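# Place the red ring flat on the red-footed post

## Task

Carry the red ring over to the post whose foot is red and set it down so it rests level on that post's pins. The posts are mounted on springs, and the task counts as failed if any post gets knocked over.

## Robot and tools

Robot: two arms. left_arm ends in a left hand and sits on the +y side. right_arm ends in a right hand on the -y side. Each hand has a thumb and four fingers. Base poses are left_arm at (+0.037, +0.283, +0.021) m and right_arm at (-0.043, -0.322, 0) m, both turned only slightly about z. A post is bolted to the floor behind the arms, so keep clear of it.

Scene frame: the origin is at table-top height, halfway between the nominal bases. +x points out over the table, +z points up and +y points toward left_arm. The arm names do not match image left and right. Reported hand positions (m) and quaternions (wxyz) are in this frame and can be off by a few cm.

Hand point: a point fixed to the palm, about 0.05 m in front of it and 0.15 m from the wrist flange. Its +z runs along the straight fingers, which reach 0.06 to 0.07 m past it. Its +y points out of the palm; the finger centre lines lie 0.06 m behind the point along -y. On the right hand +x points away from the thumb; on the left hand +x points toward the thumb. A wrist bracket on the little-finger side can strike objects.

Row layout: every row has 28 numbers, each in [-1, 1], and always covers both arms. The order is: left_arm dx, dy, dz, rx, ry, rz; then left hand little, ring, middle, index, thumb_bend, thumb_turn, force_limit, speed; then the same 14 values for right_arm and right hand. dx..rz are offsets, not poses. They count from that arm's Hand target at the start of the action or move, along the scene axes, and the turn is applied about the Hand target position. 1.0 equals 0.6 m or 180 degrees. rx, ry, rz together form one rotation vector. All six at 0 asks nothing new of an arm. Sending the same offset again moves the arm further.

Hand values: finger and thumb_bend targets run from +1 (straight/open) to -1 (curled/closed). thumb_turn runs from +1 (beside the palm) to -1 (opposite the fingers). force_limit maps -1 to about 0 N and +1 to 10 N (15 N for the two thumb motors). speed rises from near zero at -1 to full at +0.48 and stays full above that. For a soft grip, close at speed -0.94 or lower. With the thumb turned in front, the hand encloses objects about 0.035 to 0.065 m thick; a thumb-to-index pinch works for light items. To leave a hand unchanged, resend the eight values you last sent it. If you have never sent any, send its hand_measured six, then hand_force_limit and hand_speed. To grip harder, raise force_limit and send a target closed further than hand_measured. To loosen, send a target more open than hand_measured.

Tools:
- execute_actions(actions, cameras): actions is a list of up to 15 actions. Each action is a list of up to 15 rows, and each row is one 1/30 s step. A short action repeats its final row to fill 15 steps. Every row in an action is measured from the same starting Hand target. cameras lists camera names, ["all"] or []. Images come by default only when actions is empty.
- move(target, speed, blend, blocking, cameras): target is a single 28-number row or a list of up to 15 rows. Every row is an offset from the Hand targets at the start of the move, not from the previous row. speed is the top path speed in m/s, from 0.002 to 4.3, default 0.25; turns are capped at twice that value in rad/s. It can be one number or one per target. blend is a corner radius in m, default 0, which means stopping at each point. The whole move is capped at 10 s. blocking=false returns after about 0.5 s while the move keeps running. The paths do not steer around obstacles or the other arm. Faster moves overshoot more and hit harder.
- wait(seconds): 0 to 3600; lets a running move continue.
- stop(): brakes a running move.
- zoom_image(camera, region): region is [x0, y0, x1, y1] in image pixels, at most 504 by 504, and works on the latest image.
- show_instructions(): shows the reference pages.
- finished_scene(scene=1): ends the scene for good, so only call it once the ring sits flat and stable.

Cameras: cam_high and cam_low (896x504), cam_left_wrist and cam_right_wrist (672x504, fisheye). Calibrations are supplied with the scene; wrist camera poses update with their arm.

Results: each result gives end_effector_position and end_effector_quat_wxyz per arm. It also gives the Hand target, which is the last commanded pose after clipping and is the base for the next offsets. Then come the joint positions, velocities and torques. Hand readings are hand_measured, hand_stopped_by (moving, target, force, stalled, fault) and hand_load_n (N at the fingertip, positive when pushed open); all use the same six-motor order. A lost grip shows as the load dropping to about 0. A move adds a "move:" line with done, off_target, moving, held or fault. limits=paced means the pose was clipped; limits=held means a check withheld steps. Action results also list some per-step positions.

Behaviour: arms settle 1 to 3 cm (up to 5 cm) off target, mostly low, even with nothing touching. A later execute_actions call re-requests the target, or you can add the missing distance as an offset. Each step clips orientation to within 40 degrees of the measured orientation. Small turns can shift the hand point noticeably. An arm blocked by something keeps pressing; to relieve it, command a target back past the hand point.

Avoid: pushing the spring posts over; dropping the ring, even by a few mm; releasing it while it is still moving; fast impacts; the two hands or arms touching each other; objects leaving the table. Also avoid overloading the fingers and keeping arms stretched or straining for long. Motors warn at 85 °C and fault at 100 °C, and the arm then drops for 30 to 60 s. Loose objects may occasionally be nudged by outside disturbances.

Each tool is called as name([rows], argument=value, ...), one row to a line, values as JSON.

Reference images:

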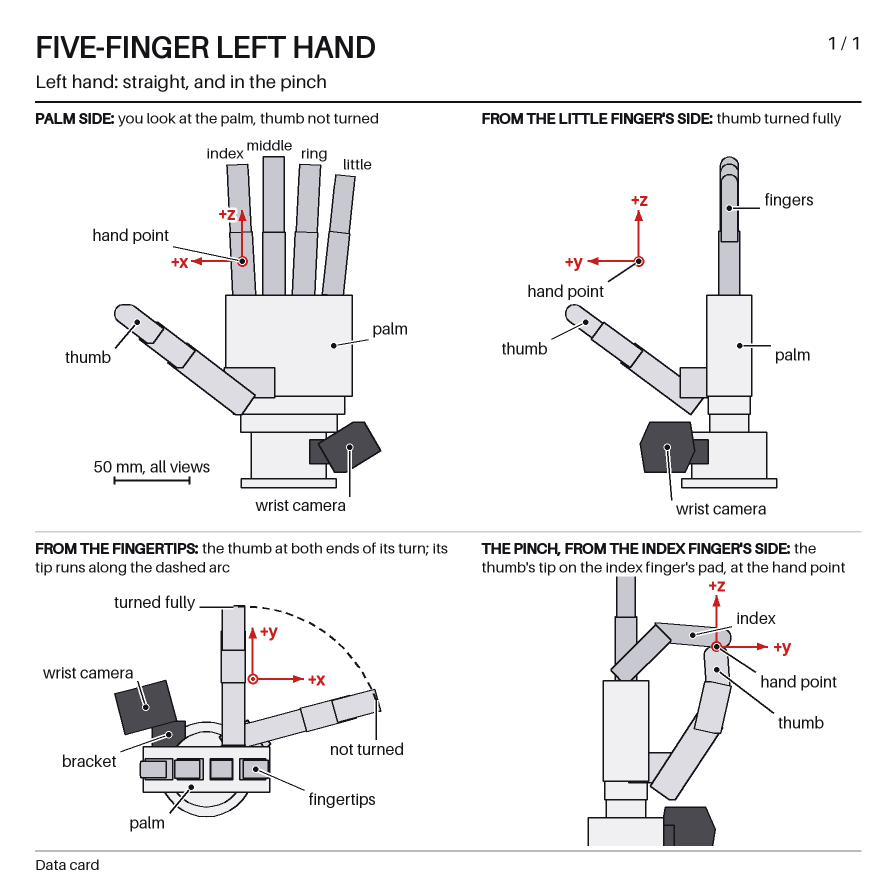

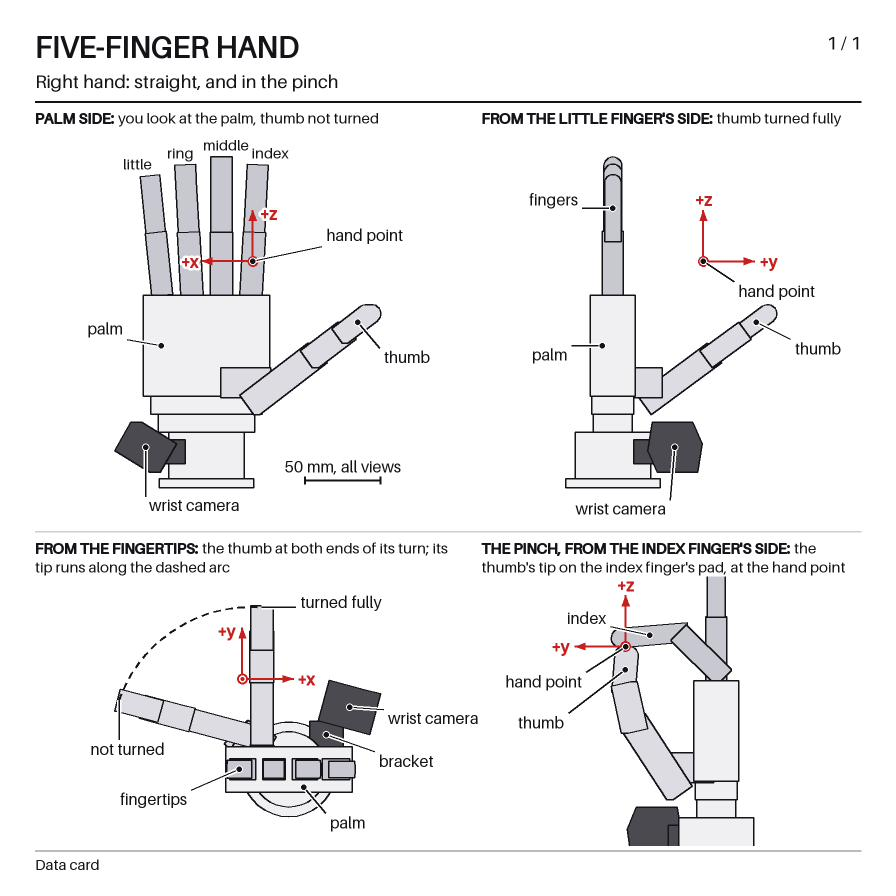

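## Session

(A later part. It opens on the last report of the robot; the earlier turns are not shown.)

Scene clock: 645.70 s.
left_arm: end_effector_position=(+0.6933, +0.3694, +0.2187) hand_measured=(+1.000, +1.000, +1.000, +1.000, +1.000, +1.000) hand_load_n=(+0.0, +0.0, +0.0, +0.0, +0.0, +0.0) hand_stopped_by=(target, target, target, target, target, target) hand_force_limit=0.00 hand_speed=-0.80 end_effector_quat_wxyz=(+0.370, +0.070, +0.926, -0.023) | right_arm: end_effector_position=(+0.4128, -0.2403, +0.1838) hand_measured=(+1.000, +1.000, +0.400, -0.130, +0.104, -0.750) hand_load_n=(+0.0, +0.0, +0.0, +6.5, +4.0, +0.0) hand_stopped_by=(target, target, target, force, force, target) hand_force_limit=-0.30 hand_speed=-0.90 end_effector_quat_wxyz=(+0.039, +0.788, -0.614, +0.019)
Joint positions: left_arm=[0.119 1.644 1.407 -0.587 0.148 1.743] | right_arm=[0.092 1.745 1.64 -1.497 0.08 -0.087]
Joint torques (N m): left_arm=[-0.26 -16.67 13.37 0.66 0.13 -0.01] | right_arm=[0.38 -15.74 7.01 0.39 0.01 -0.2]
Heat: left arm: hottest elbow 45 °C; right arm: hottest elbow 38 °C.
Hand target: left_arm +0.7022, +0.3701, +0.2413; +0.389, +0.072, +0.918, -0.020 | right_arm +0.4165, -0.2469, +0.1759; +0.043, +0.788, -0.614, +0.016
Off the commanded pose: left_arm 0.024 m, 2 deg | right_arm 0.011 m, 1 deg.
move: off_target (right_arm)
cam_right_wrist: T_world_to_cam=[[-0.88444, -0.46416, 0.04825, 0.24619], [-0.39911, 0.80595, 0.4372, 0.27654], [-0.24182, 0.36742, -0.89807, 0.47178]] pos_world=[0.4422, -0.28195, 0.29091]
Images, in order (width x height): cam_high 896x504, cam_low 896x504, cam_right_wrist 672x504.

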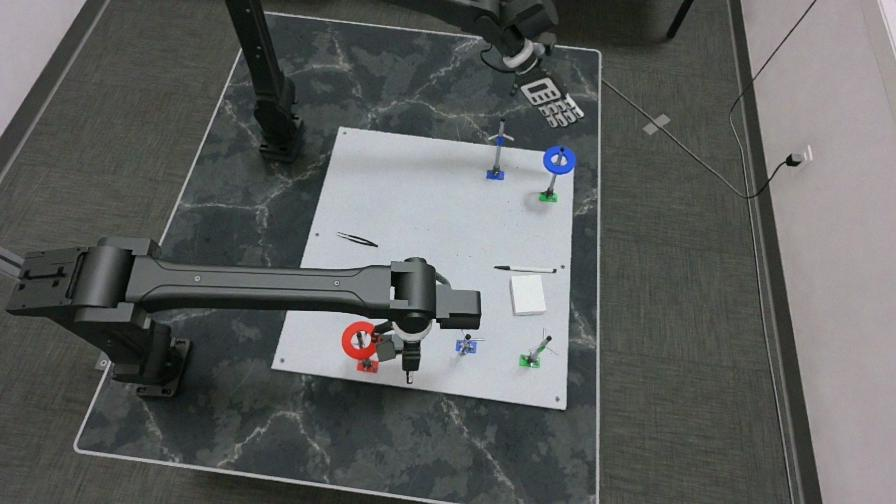

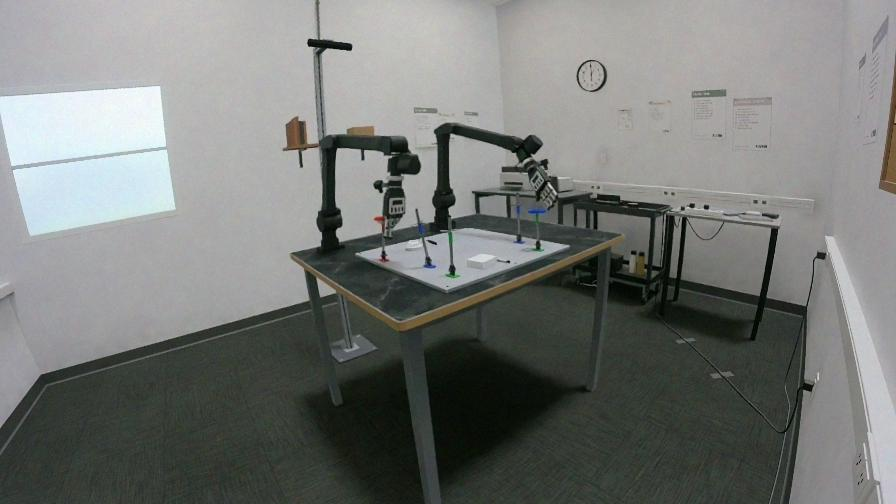

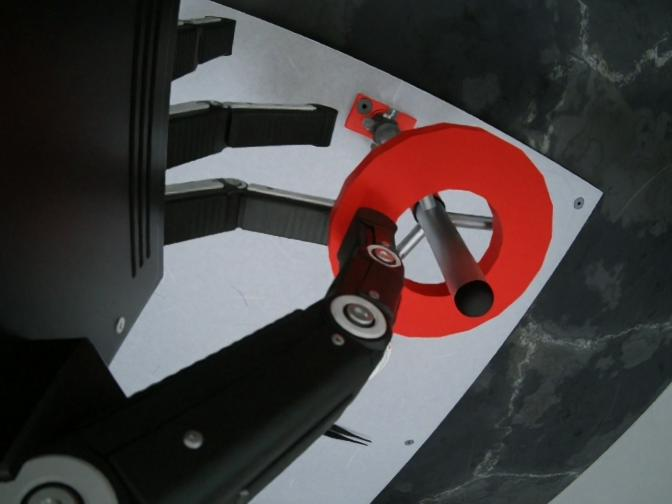

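move(target=[0,0,0,0,0,0,1,1,1,1,1,1,0,-0.8,0,0,-0.013,0,0,0,1,1,0.4,-0.2,-0.35,-0.75,-0.3,-0.9], speed=0.04, cameras=["cam_high","cam_low","cam_right_wrist"])

Scene clock: 659.70 s.
left_arm: end_effector_position=(+0.6933, +0.3694, +0.2187) hand_measured=(+1.000, +1.000, +1.000, +1.000, +1.000, +1.000) hand_load_n=(+0.0, +0.5, +0.0, +0.0, +0.0, +0.0) hand_stopped_by=(target, target, target, target, target, target) hand_force_limit=0.00 hand_speed=-0.80 end_effector_quat_wxyz=(+0.370, +0.070, +0.926, -0.023) | right_arm: end_effector_position=(+0.4130, -0.2403, +0.1769) hand_measured=(+1.000, +1.000, +0.400, -0.130, +0.104, -0.750) hand_load_n=(+0.0, +0.0, +0.0, +6.0, +4.5, -0.5) hand_stopped_by=(target, target, target, force, force, target) hand_force_limit=-0.30 hand_speed=-0.90 end_effector_quat_wxyz=(+0.038, +0.788, -0.615, +0.019)
Joint positions: left_arm=[0.119 1.644 1.407 -0.587 0.148 1.743] | right_arm=[0.092 1.746 1.623 -1.478 0.08 -0.087]
Joint torques (N m): left_arm=[-0.21 -16.97 13.38 0.64 0.13 0] | right_arm=[-0.26 -15.27 6.99 0.35 0.05 -0.22]
Heat: left arm: hottest elbow 45 °C; right arm: hottest elbow 37 °C.
Hand target: left_arm +0.7022, +0.3701, +0.2413; +0.389, +0.072, +0.918, -0.020 | right_arm +0.4165, -0.2469, +0.1680; +0.043, +0.788, -0.614, +0.016
Off the commanded pose: left_arm 0.024 m, 2 deg | right_arm 0.012 m, 1 deg.
move: off_target (right_arm)
cam_right_wrist: T_world_to_cam=[[-0.88456, -0.4641, 0.04645, 0.2471], [-0.39987, 0.80584, 0.43672, 0.28], [-0.24011, 0.36773, -0.8984, 0.46501]] pos_world=[0.44219, -0.28195, 0.284]

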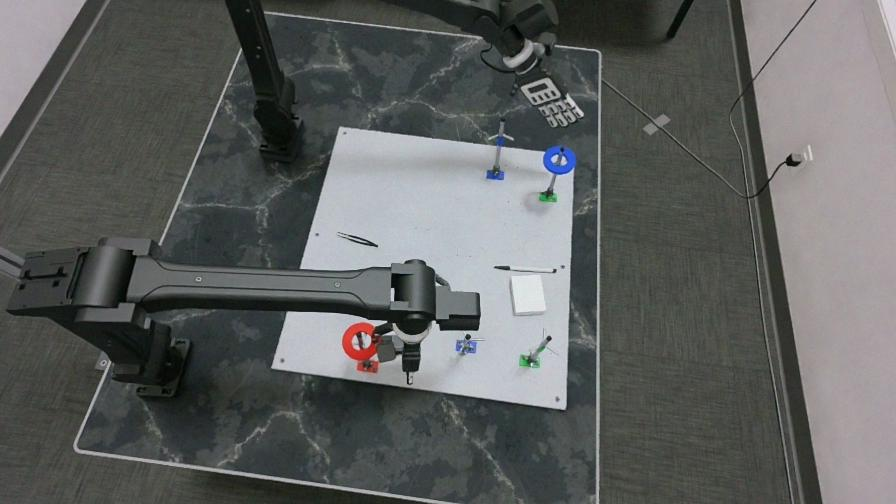

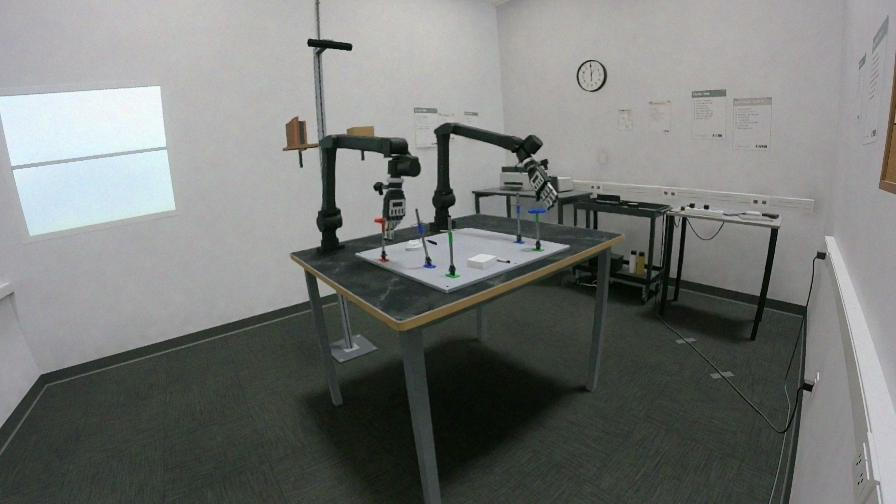

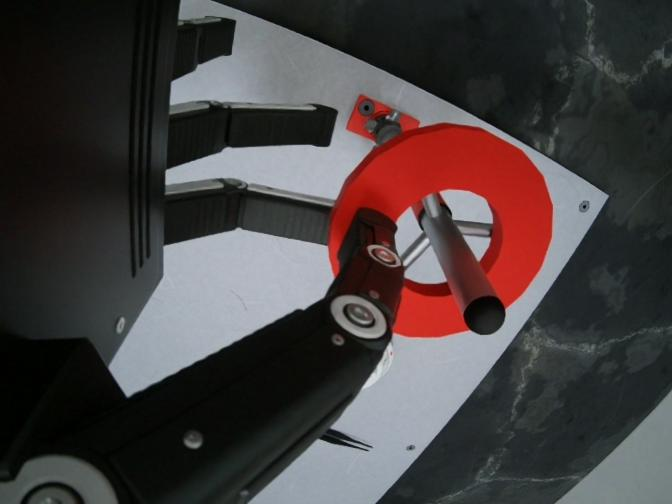

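zoom_image(camera="cam_low", region=[360, 190, 420, 250])

zoom_image(camera="cam_high", region=[330, 290, 430, 370])

Scaled by 8.400 from the camera's image (finer frame: 1280x720).

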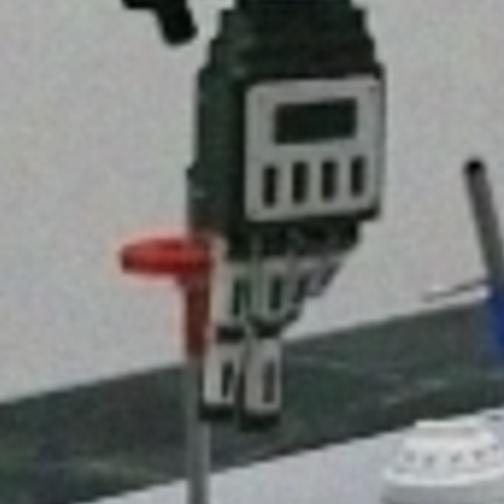

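Scaled by 5.040 from the camera's image (finer frame: 1280x720).

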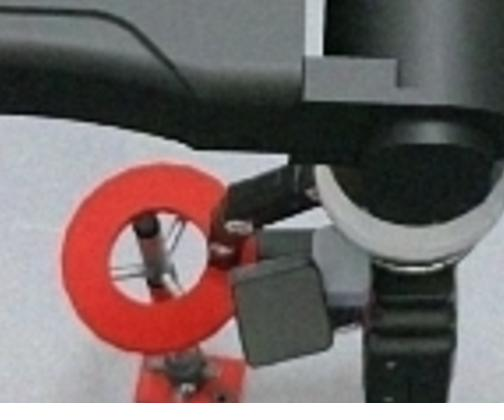

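zoom_image(camera="cam_low", region=[370, 210, 395, 235])

zoom_image(camera="cam_right_wrist", region=[330, 110, 580, 360])

Scaled by 20.160 from the camera's image (finer frame: 1280x720).

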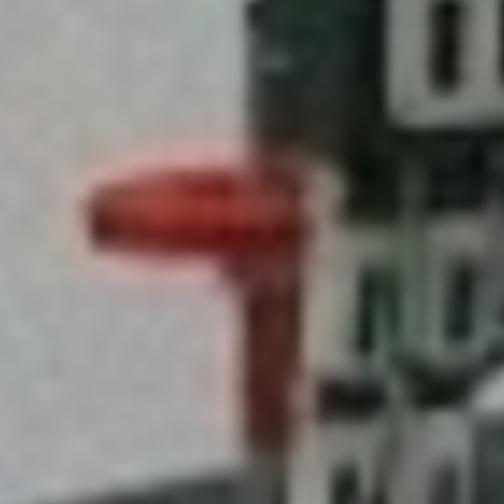

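Scaled by 2.016 from the camera's image (finer frame: 960x720).

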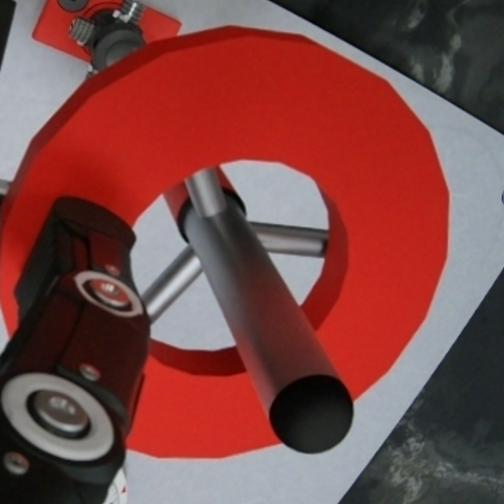

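move(target=[0,0,0,0,0,0,1,1,1,1,1,1,0,-0.8,0,0,-0.004,0,0,0,1,1,0.4,-0.2,-0.35,-0.75,-0.3,-0.9], speed=0.03, cameras=["cam_high","cam_low","cam_right_wrist"])

zoom_image(camera="cam_low", region=[370, 210, 395, 235])

zoom_image(camera="cam_right_wrist", region=[330, 110, 580, 360])

Scene clock: 679.50 s.
left_arm: end_effector_position=(+0.6933, +0.3694, +0.2187) hand_measured=(+1.000, +1.000, +1.000, +1.000, +1.000, +1.000) hand_load_n=(+0.0, +0.0, +0.0, +0.0, +0.0, +0.0) hand_stopped_by=(target, target, target, target, target, target) hand_force_limit=0.00 hand_speed=-0.80 end_effector_quat_wxyz=(+0.370, +0.070, +0.926, -0.023) | right_arm: end_effector_position=(+0.4131, -0.2402, +0.1750) hand_measured=(+1.000, +1.000, +0.400, -0.130, +0.104, -0.750) hand_load_n=(+0.0, +0.0, +0.0, +6.0, +4.5, -0.5) hand_stopped_by=(target, target, target, force, force, target) hand_force_limit=-0.30 hand_speed=-0.90 end_effector_quat_wxyz=(+0.038, +0.788, -0.615, +0.020)
Joint positions: left_arm=[0.119 1.644 1.407 -0.587 0.148 1.743] | right_arm=[0.092 1.746 1.619 -1.472 0.08 -0.087]
Joint torques (N m): left_arm=[-0.15 -16.73 13.34 0.68 0.13 -0.02] | right_arm=[0.21 -15.03 6.91 0.2 0.07 -0.21]
Heat: left arm: hottest elbow 46 °C; right arm: hottest elbow 36 °C.
Hand target: left_arm +0.7022, +0.3701, +0.2413; +0.389, +0.072, +0.918, -0.020 | right_arm +0.4164, -0.2469, +0.1656; +0.043, +0.788, -0.614, +0.016
Off the commanded pose: left_arm 0.024 m, 2 deg | right_arm 0.012 m, 1 deg.
move: off_target (right_arm)
cam_right_wrist: T_world_to_cam=[[-0.88462, -0.4641, 0.04535, 0.24752], [-0.40035, 0.80575, 0.43644, 0.28105], [-0.2391, 0.36793, -0.89859, 0.46305]] pos_world=[0.44219, -0.28195, 0.2822]

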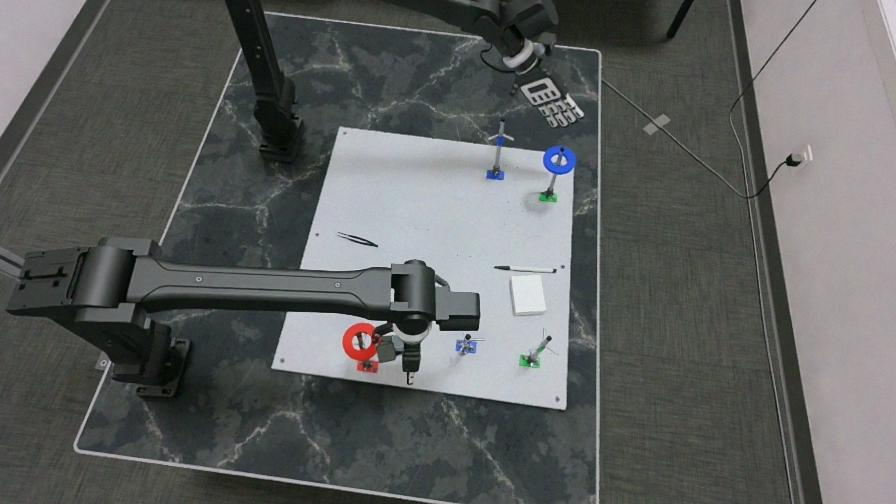

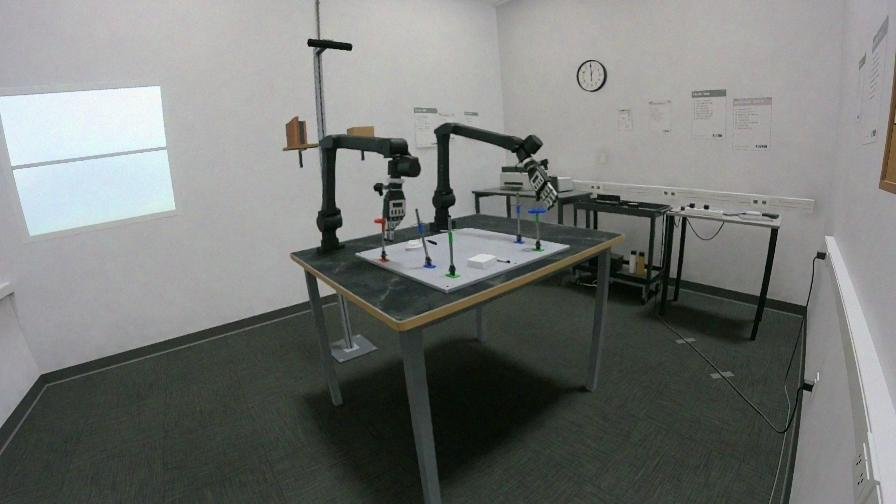

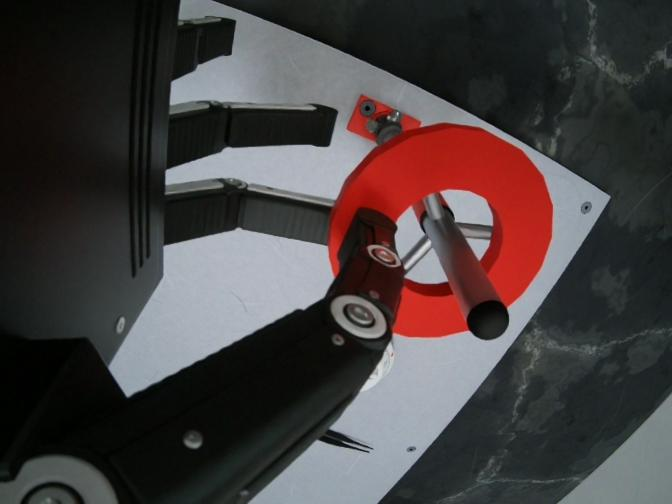

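Scaled by 20.160 from the camera's image (finer frame: 1280x720).

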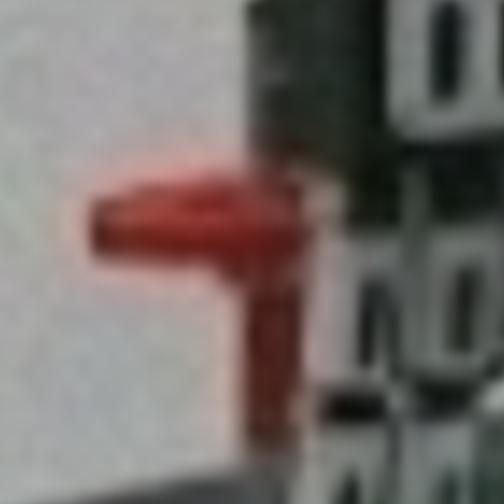

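Scaled by 2.016 from the camera's image (finer frame: 960x720).

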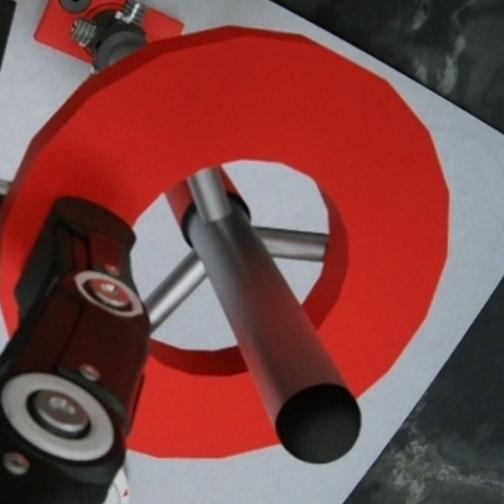

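move(target=[0,0,0,0,0,0,1,1,1,1,1,1,0,-0.8,0,0,-0.004,0,0,0,1,1,0.4,-0.2,-0.35,-0.75,-0.3,-0.9], speed=0.03, cameras=["cam_high","cam_low","cam_right_wrist"])

zoom_image(camera="cam_low", region=[370, 210, 395, 235])

zoom_image(camera="cam_right_wrist", region=[330, 110, 580, 360])

Scene clock: 726.30 s.
left_arm: end_effector_position=(+0.6933, +0.3694, +0.2187) hand_measured=(+1.000, +1.000, +1.000, +1.000, +1.000, +1.000) hand_load_n=(+0.0, +0.0, +0.0, +0.0, +0.0, +0.0) hand_stopped_by=(target, target, target, target, target, target) hand_force_limit=0.00 hand_speed=-0.80 end_effector_quat_wxyz=(+0.370, +0.070, +0.926, -0.023) | right_arm: end_effector_position=(+0.4134, -0.2404, +0.1739) hand_measured=(+1.000, +1.000, +0.400, -0.130, +0.104, -0.750) hand_load_n=(+0.0, +0.0, +0.0, +6.5, +4.0, -0.5) hand_stopped_by=(target, target, target, force, force, target) hand_force_limit=-0.30 hand_speed=-0.90 end_effector_quat_wxyz=(+0.038, +0.788, -0.614, +0.020)
Joint positions: left_arm=[0.119 1.644 1.407 -0.587 0.148 1.743] | right_arm=[0.092 1.746 1.616 -1.468 0.081 -0.087]
Joint torques (N m): left_arm=[-0.26 -16.79 13.38 0.61 0.14 -0.01] | right_arm=[0.44 -14.8 6.75 0.16 -0.01 -0.2]
Motor temperatures (°C): left_arm=[25 30 46 27 24 25] | right_arm=[28 32 35 26 27 27]
Heat: left arm: hottest elbow 46 °C; right arm: hottest elbow 35 °C.
Hand target: left_arm +0.7022, +0.3701, +0.2413; +0.389, +0.072, +0.918, -0.020 | right_arm +0.4164, -0.2469, +0.1631; +0.043, +0.788, -0.614, +0.016
Off the commanded pose: left_arm 0.024 m, 2 deg | right_arm 0.013 m, 1 deg.
move: off_target (right_arm)
cam_right_wrist: T_world_to_cam=[[-0.88429, -0.46483, 0.04419, 0.24758], [-0.40174, 0.80565, 0.43535, 0.2825], [-0.23797, 0.36722, -0.89918, 0.46168]] pos_world=[0.44229, -0.28205, 0.2812]

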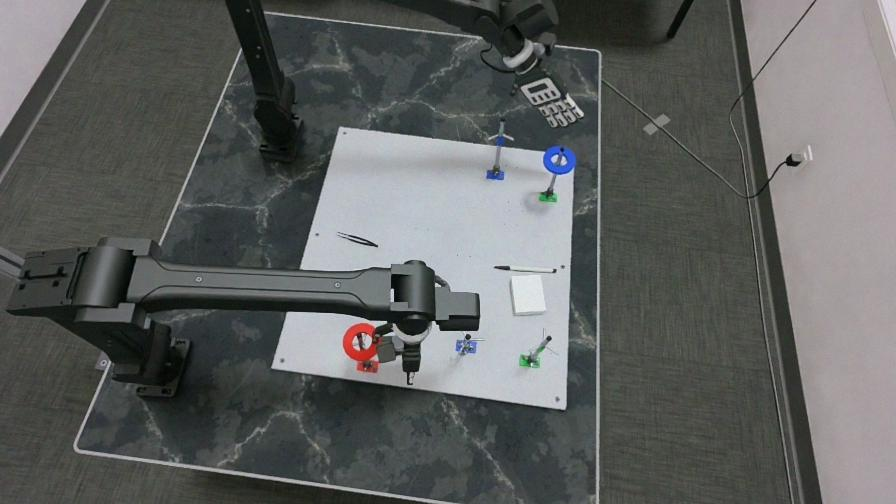

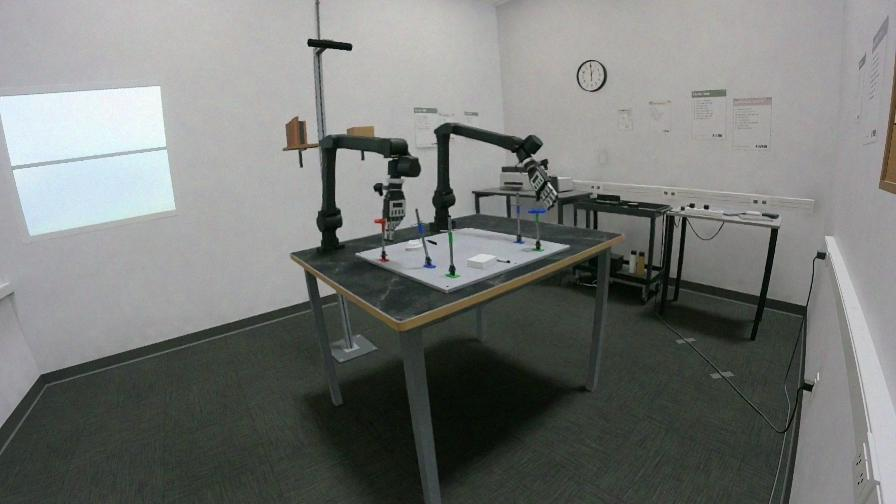

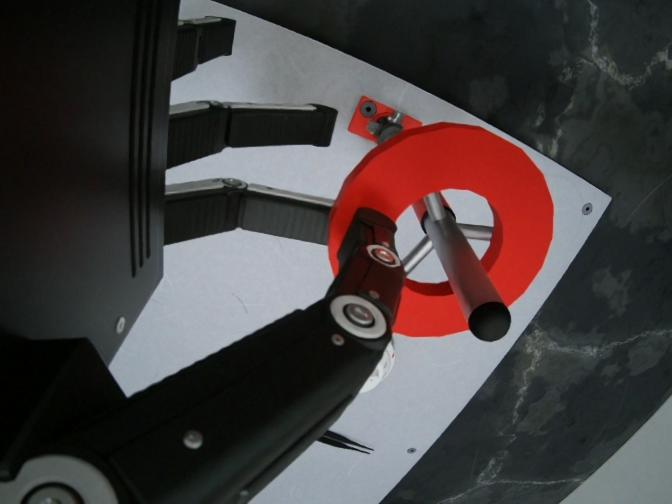

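Scaled by 20.160 from the camera's image (finer frame: 1280x720).

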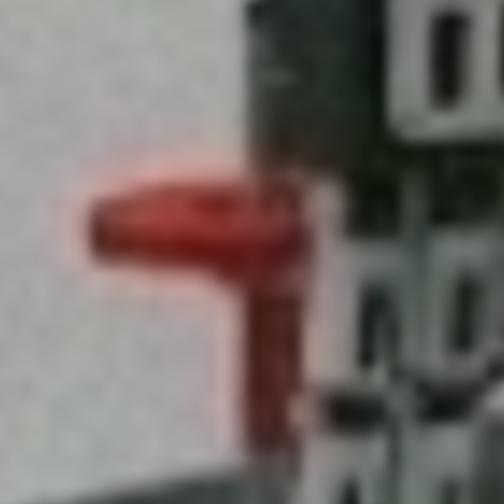

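Scaled by 2.016 from the camera's image (finer frame: 960x720).

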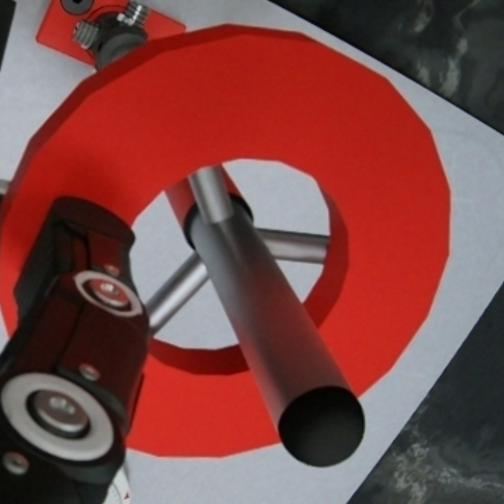

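move(target=[0,0,0,0,0,0,1,1,1,1,1,1,0,-0.8,0,0,-0.005,0,0,0,1,1,0.4,-0.2,-0.35,-0.75,-0.3,-0.9], speed=0.03, cameras=["cam_high","cam_low","cam_right_wrist"])

zoom_image(camera="cam_low", region=[370, 210, 395, 235])

zoom_image(camera="cam_right_wrist", region=[330, 110, 580, 360])

Scene clock: 731.90 s.
left_arm: end_effector_position=(+0.6933, +0.3694, +0.2187) hand_measured=(+1.000, +1.000, +1.000, +1.000, +1.000, +1.000) hand_load_n=(+0.0, +0.0, +0.0, +0.0, +0.0, +0.0) hand_stopped_by=(target, target, target, target, target, target) hand_force_limit=0.00 hand_speed=-0.80 end_effector_quat_wxyz=(+0.370, +0.070, +0.926, -0.023) | right_arm: end_effector_position=(+0.4139, -0.2406, +0.1728) hand_measured=(+1.000, +1.000, +0.400, -0.130, +0.104, -0.750) hand_load_n=(+0.0, +0.0, +0.0, +7.5, +3.5, +0.0) hand_stopped_by=(target, target, target, force, force, target) hand_force_limit=-0.30 hand_speed=-0.90 end_effector_quat_wxyz=(+0.037, +0.788, -0.614, +0.021)
Joint positions: left_arm=[0.119 1.644 1.407 -0.587 0.148 1.743] | right_arm=[0.091 1.746 1.613 -1.463 0.081 -0.089]
Joint torques (N m): left_arm=[-0.26 -16.91 13.37 0.68 0.13 -0.02] | right_arm=[0.5 -14.45 6.46 0.42 0.01 -0.18]
Heat: left arm: hottest elbow 46 °C; right arm: hottest elbow 36 °C.
Hand target: left_arm +0.7022, +0.3701, +0.2413; +0.389, +0.072, +0.918, -0.020 | right_arm +0.4164, -0.2468, +0.1601; +0.043, +0.788, -0.614, +0.016
Off the commanded pose: left_arm 0.024 m, 2 deg | right_arm 0.014 m, 1 deg.
move: off_target (right_arm)
cam_right_wrist: T_world_to_cam=[[-0.88404, -0.46549, 0.04223, 0.24805], [-0.40331, 0.80536, 0.43444, 0.28412], [-0.23624, 0.36703, -0.89971, 0.46016]] pos_world=[0.44258, -0.28225, 0.2801]

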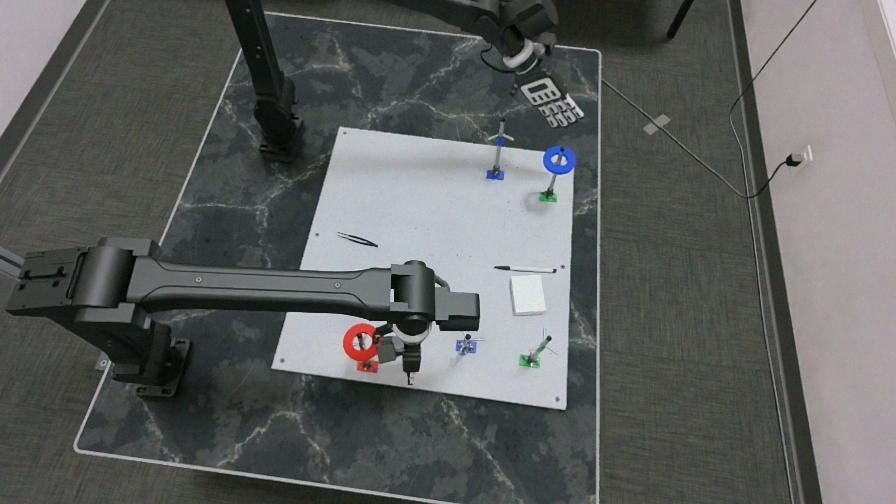

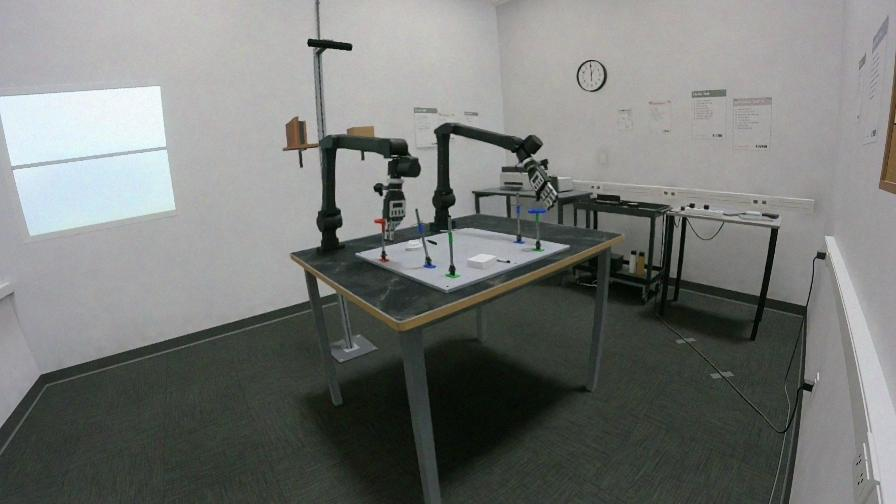

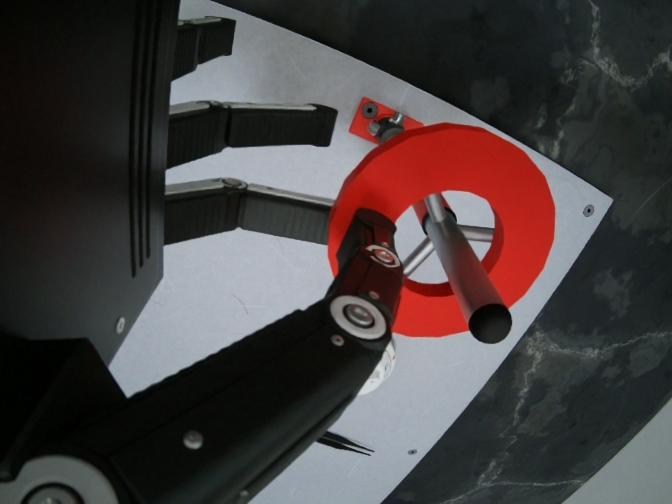

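Scaled by 20.160 from the camera's image (finer frame: 1280x720).

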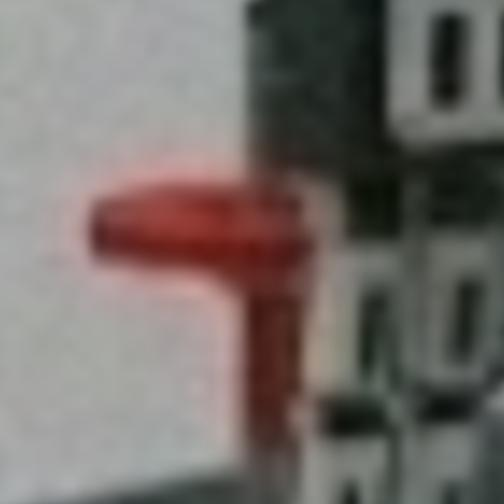

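Scaled by 2.016 from the camera's image (finer frame: 960x720).

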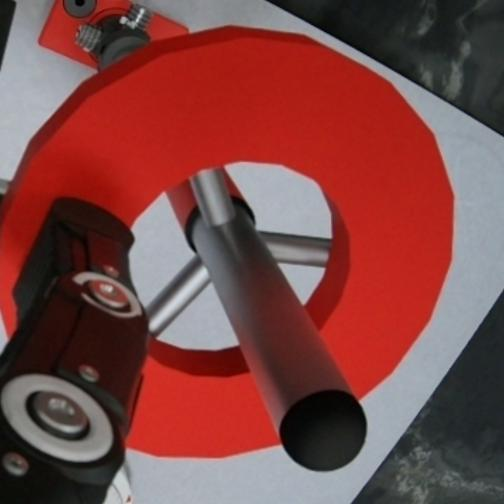

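move(target=[0,0,0,0,0,0,1,1,1,1,1,1,0,-0.8,0,0,0.006,0,0,0,1,1,0.4,-0.05,-0.35,-0.75,-0.3,-0.9], speed=0.03, cameras=["cam_high","cam_low","cam_right_wrist"])

zoom_image(camera="cam_low", region=[370, 210, 395, 235])

zoom_image(camera="cam_right_wrist", region=[330, 110, 580, 360])

Scene clock: 743.47 s.
left_arm: end_effector_position=(+0.6933, +0.3694, +0.2187) hand_measured=(+1.000, +1.000, +1.000, +1.000, +1.000, +1.000) hand_load_n=(+0.0, +0.0, +0.0, +0.0, +0.0, +0.0) hand_stopped_by=(target, target, target, target, target, target) hand_force_limit=0.00 hand_speed=-0.80 end_effector_quat_wxyz=(+0.370, +0.070, +0.926, -0.023) | right_arm: end_effector_position=(+0.4139, -0.2406, +0.1728) hand_measured=(+1.000, +1.000, +0.400, -0.050, +0.102, -0.750) hand_load_n=(+0.0, +0.0, +0.0, +0.0, +0.0, +0.0) hand_stopped_by=(target, target, target, target, force, target) hand_force_limit=-0.30 hand_speed=-0.90 end_effector_quat_wxyz=(+0.037, +0.788, -0.614, +0.021)
Joint positions: left_arm=[0.119 1.644 1.407 -0.587 0.148 1.743] | right_arm=[0.091 1.746 1.613 -1.463 0.081 -0.089]
Joint torques (N m): left_arm=[-0.09 -16.79 13.35 0.7 0.13 -0.02] | right_arm=[0.21 -14.56 6.79 0.12 0.01 -0.18]
Heat: left arm: hottest elbow 46 °C; right arm: hottest elbow 35 °C.
Hand target: left_arm +0.7022, +0.3701, +0.2413; +0.389, +0.072, +0.918, -0.020 | right_arm +0.4164, -0.2468, +0.1638; +0.043, +0.788, -0.614, +0.016
Off the commanded pose: left_arm 0.024 m, 2 deg | right_arm 0.011 m, 1 deg.
move: off_target (right_arm)
cam_right_wrist: T_world_to_cam=[[-0.88404, -0.46549, 0.04223, 0.24805], [-0.40331, 0.80536, 0.43444, 0.28412], [-0.23624, 0.36703, -0.89971, 0.46016]] pos_world=[0.44258, -0.28225, 0.2801]

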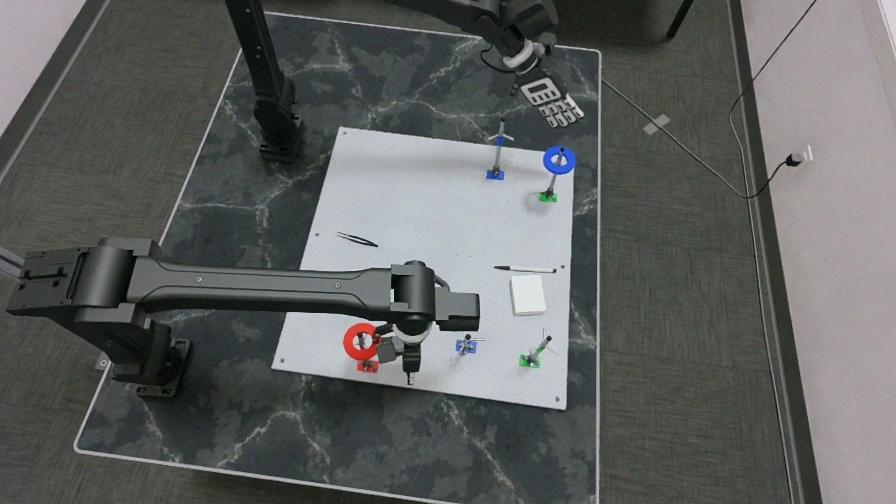

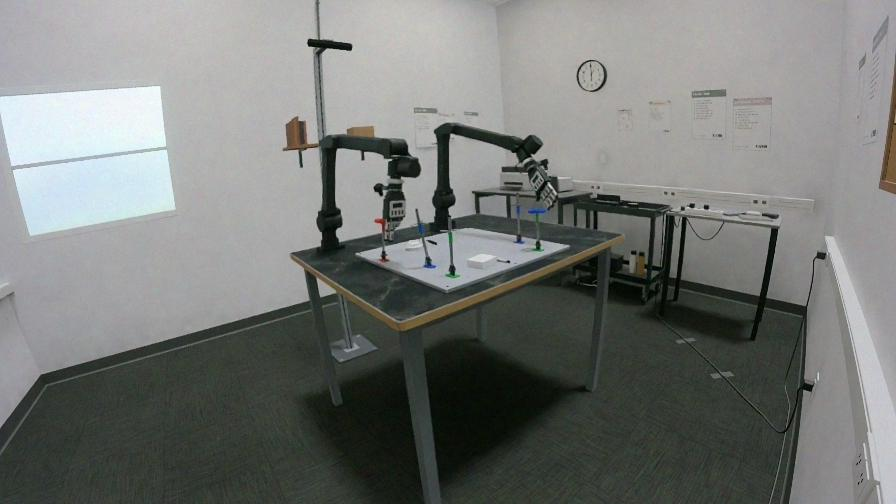

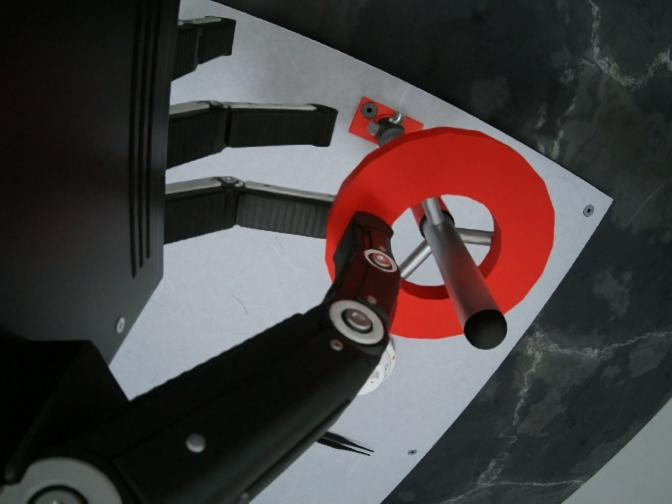

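Scaled by 20.160 from the camera's image (finer frame: 1280x720).

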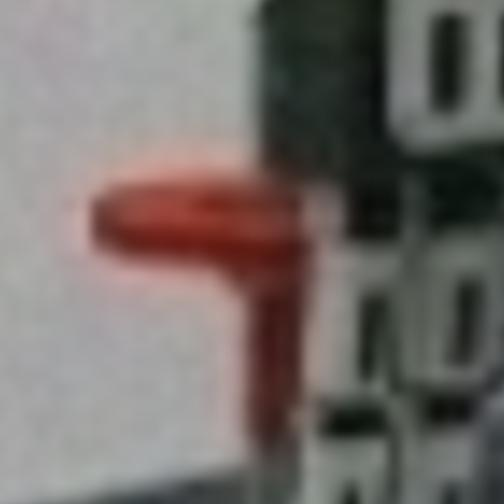

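Scaled by 2.016 from the camera's image (finer frame: 960x720).

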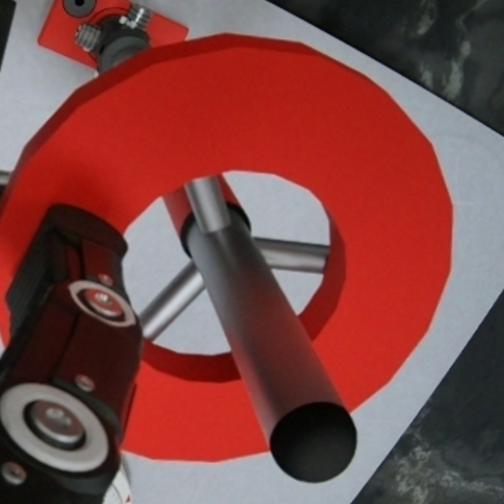

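move(target=[0,0,0,0,0,0,1,1,1,1,1,1,0,-0.8,0,0,0,0,0,0,1,1,0.4,0.4,0.2,-0.75,-0.3,-0.9], speed=0.03, cameras=["cam_high","cam_low","cam_right_wrist"])

zoom_image(camera="cam_low", region=[370, 210, 395, 235])

zoom_image(camera="cam_right_wrist", region=[330, 110, 580, 360])

zoom_image(camera="cam_high", region=[330, 310, 400, 380])

Scene clock: 751.17 s.
left_arm: end_effector_position=(+0.6933, +0.3694, +0.2187) hand_measured=(+1.000, +1.000, +1.000, +1.000, +1.000, +1.000) hand_load_n=(+0.0, -0.5, -0.5, +0.0, +0.0, +0.0) hand_stopped_by=(target, target, target, target, target, target) hand_force_limit=0.00 hand_speed=-0.80 end_effector_quat_wxyz=(+0.370, +0.070, +0.926, -0.023) | right_arm: end_effector_position=(+0.4139, -0.2406, +0.1728) hand_measured=(+1.000, +1.000, +0.400, +0.400, +0.200, -0.750) hand_load_n=(+0.0, +0.0, +0.5, +0.0, +0.0, +0.0) hand_stopped_by=(target, target, target, target, target, target) hand_force_limit=-0.30 hand_speed=-0.90 end_effector_quat_wxyz=(+0.037, +0.788, -0.614, +0.021)
Joint positions: left_arm=[0.119 1.644 1.407 -0.587 0.148 1.743] | right_arm=[0.091 1.746 1.613 -1.463 0.081 -0.089]
Joint torques (N m): left_arm=[-0.09 -16.73 13.33 0.62 0.13 -0.02] | right_arm=[0.38 -15.03 6.97 0.1 -0.01 -0.21]
Heat: left arm: hottest elbow 46 °C; right arm: hottest elbow 35 °C.
Hand target: left_arm +0.7022, +0.3701, +0.2413; +0.389, +0.072, +0.918, -0.020 | right_arm +0.4164, -0.2468, +0.1638; +0.043, +0.788, -0.614, +0.016
Off the commanded pose: left_arm 0.024 m, 2 deg | right_arm 0.011 m, 1 deg.
move: done
cam_right_wrist: T_world_to_cam=[[-0.88404, -0.46549, 0.04223, 0.24805], [-0.40331, 0.80536, 0.43444, 0.28412], [-0.23624, 0.36703, -0.89971, 0.46016]] pos_world=[0.44258, -0.28225, 0.2801]

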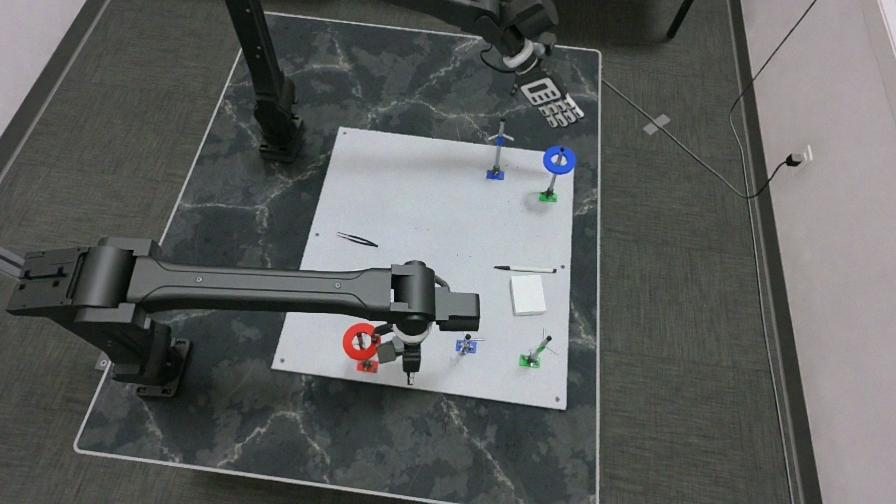

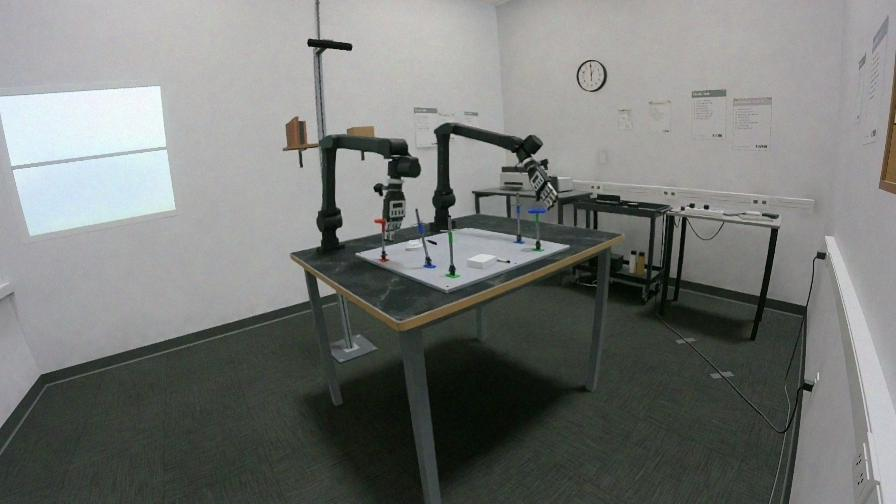

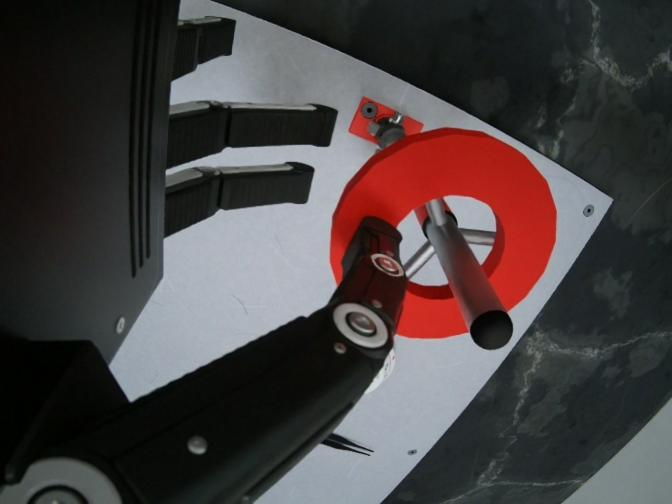

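Scaled by 20.160 from the camera's image (finer frame: 1280x720).

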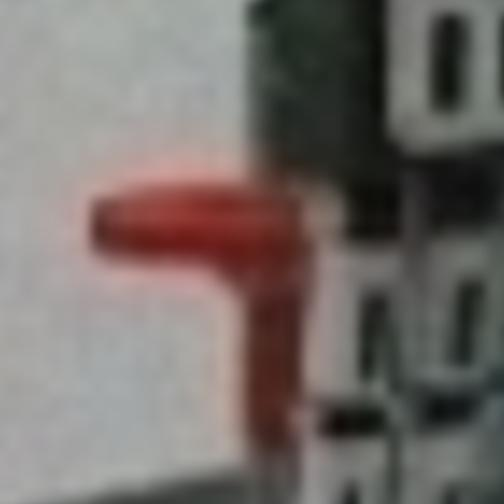

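Scaled by 2.016 from the camera's image (finer frame: 960x720).

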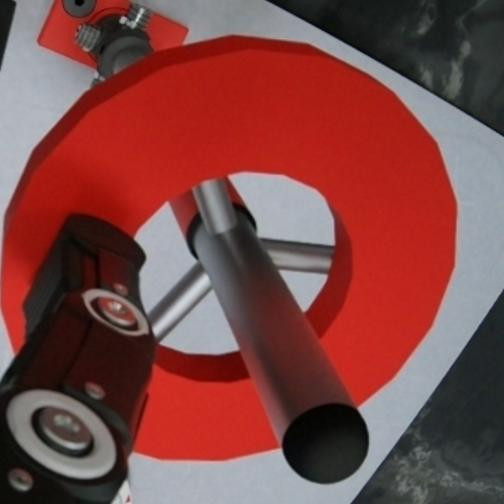

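Scaled by 7.200 from the camera's image (finer frame: 1280x720).

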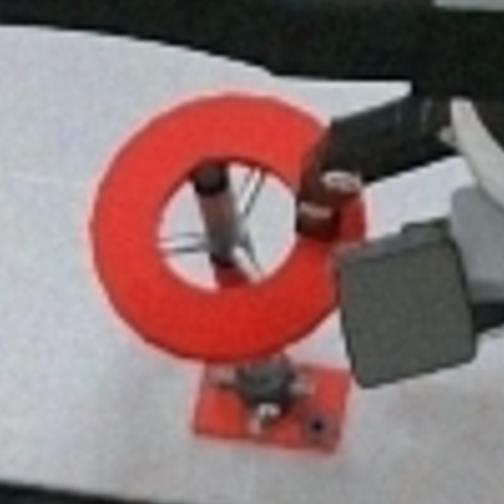

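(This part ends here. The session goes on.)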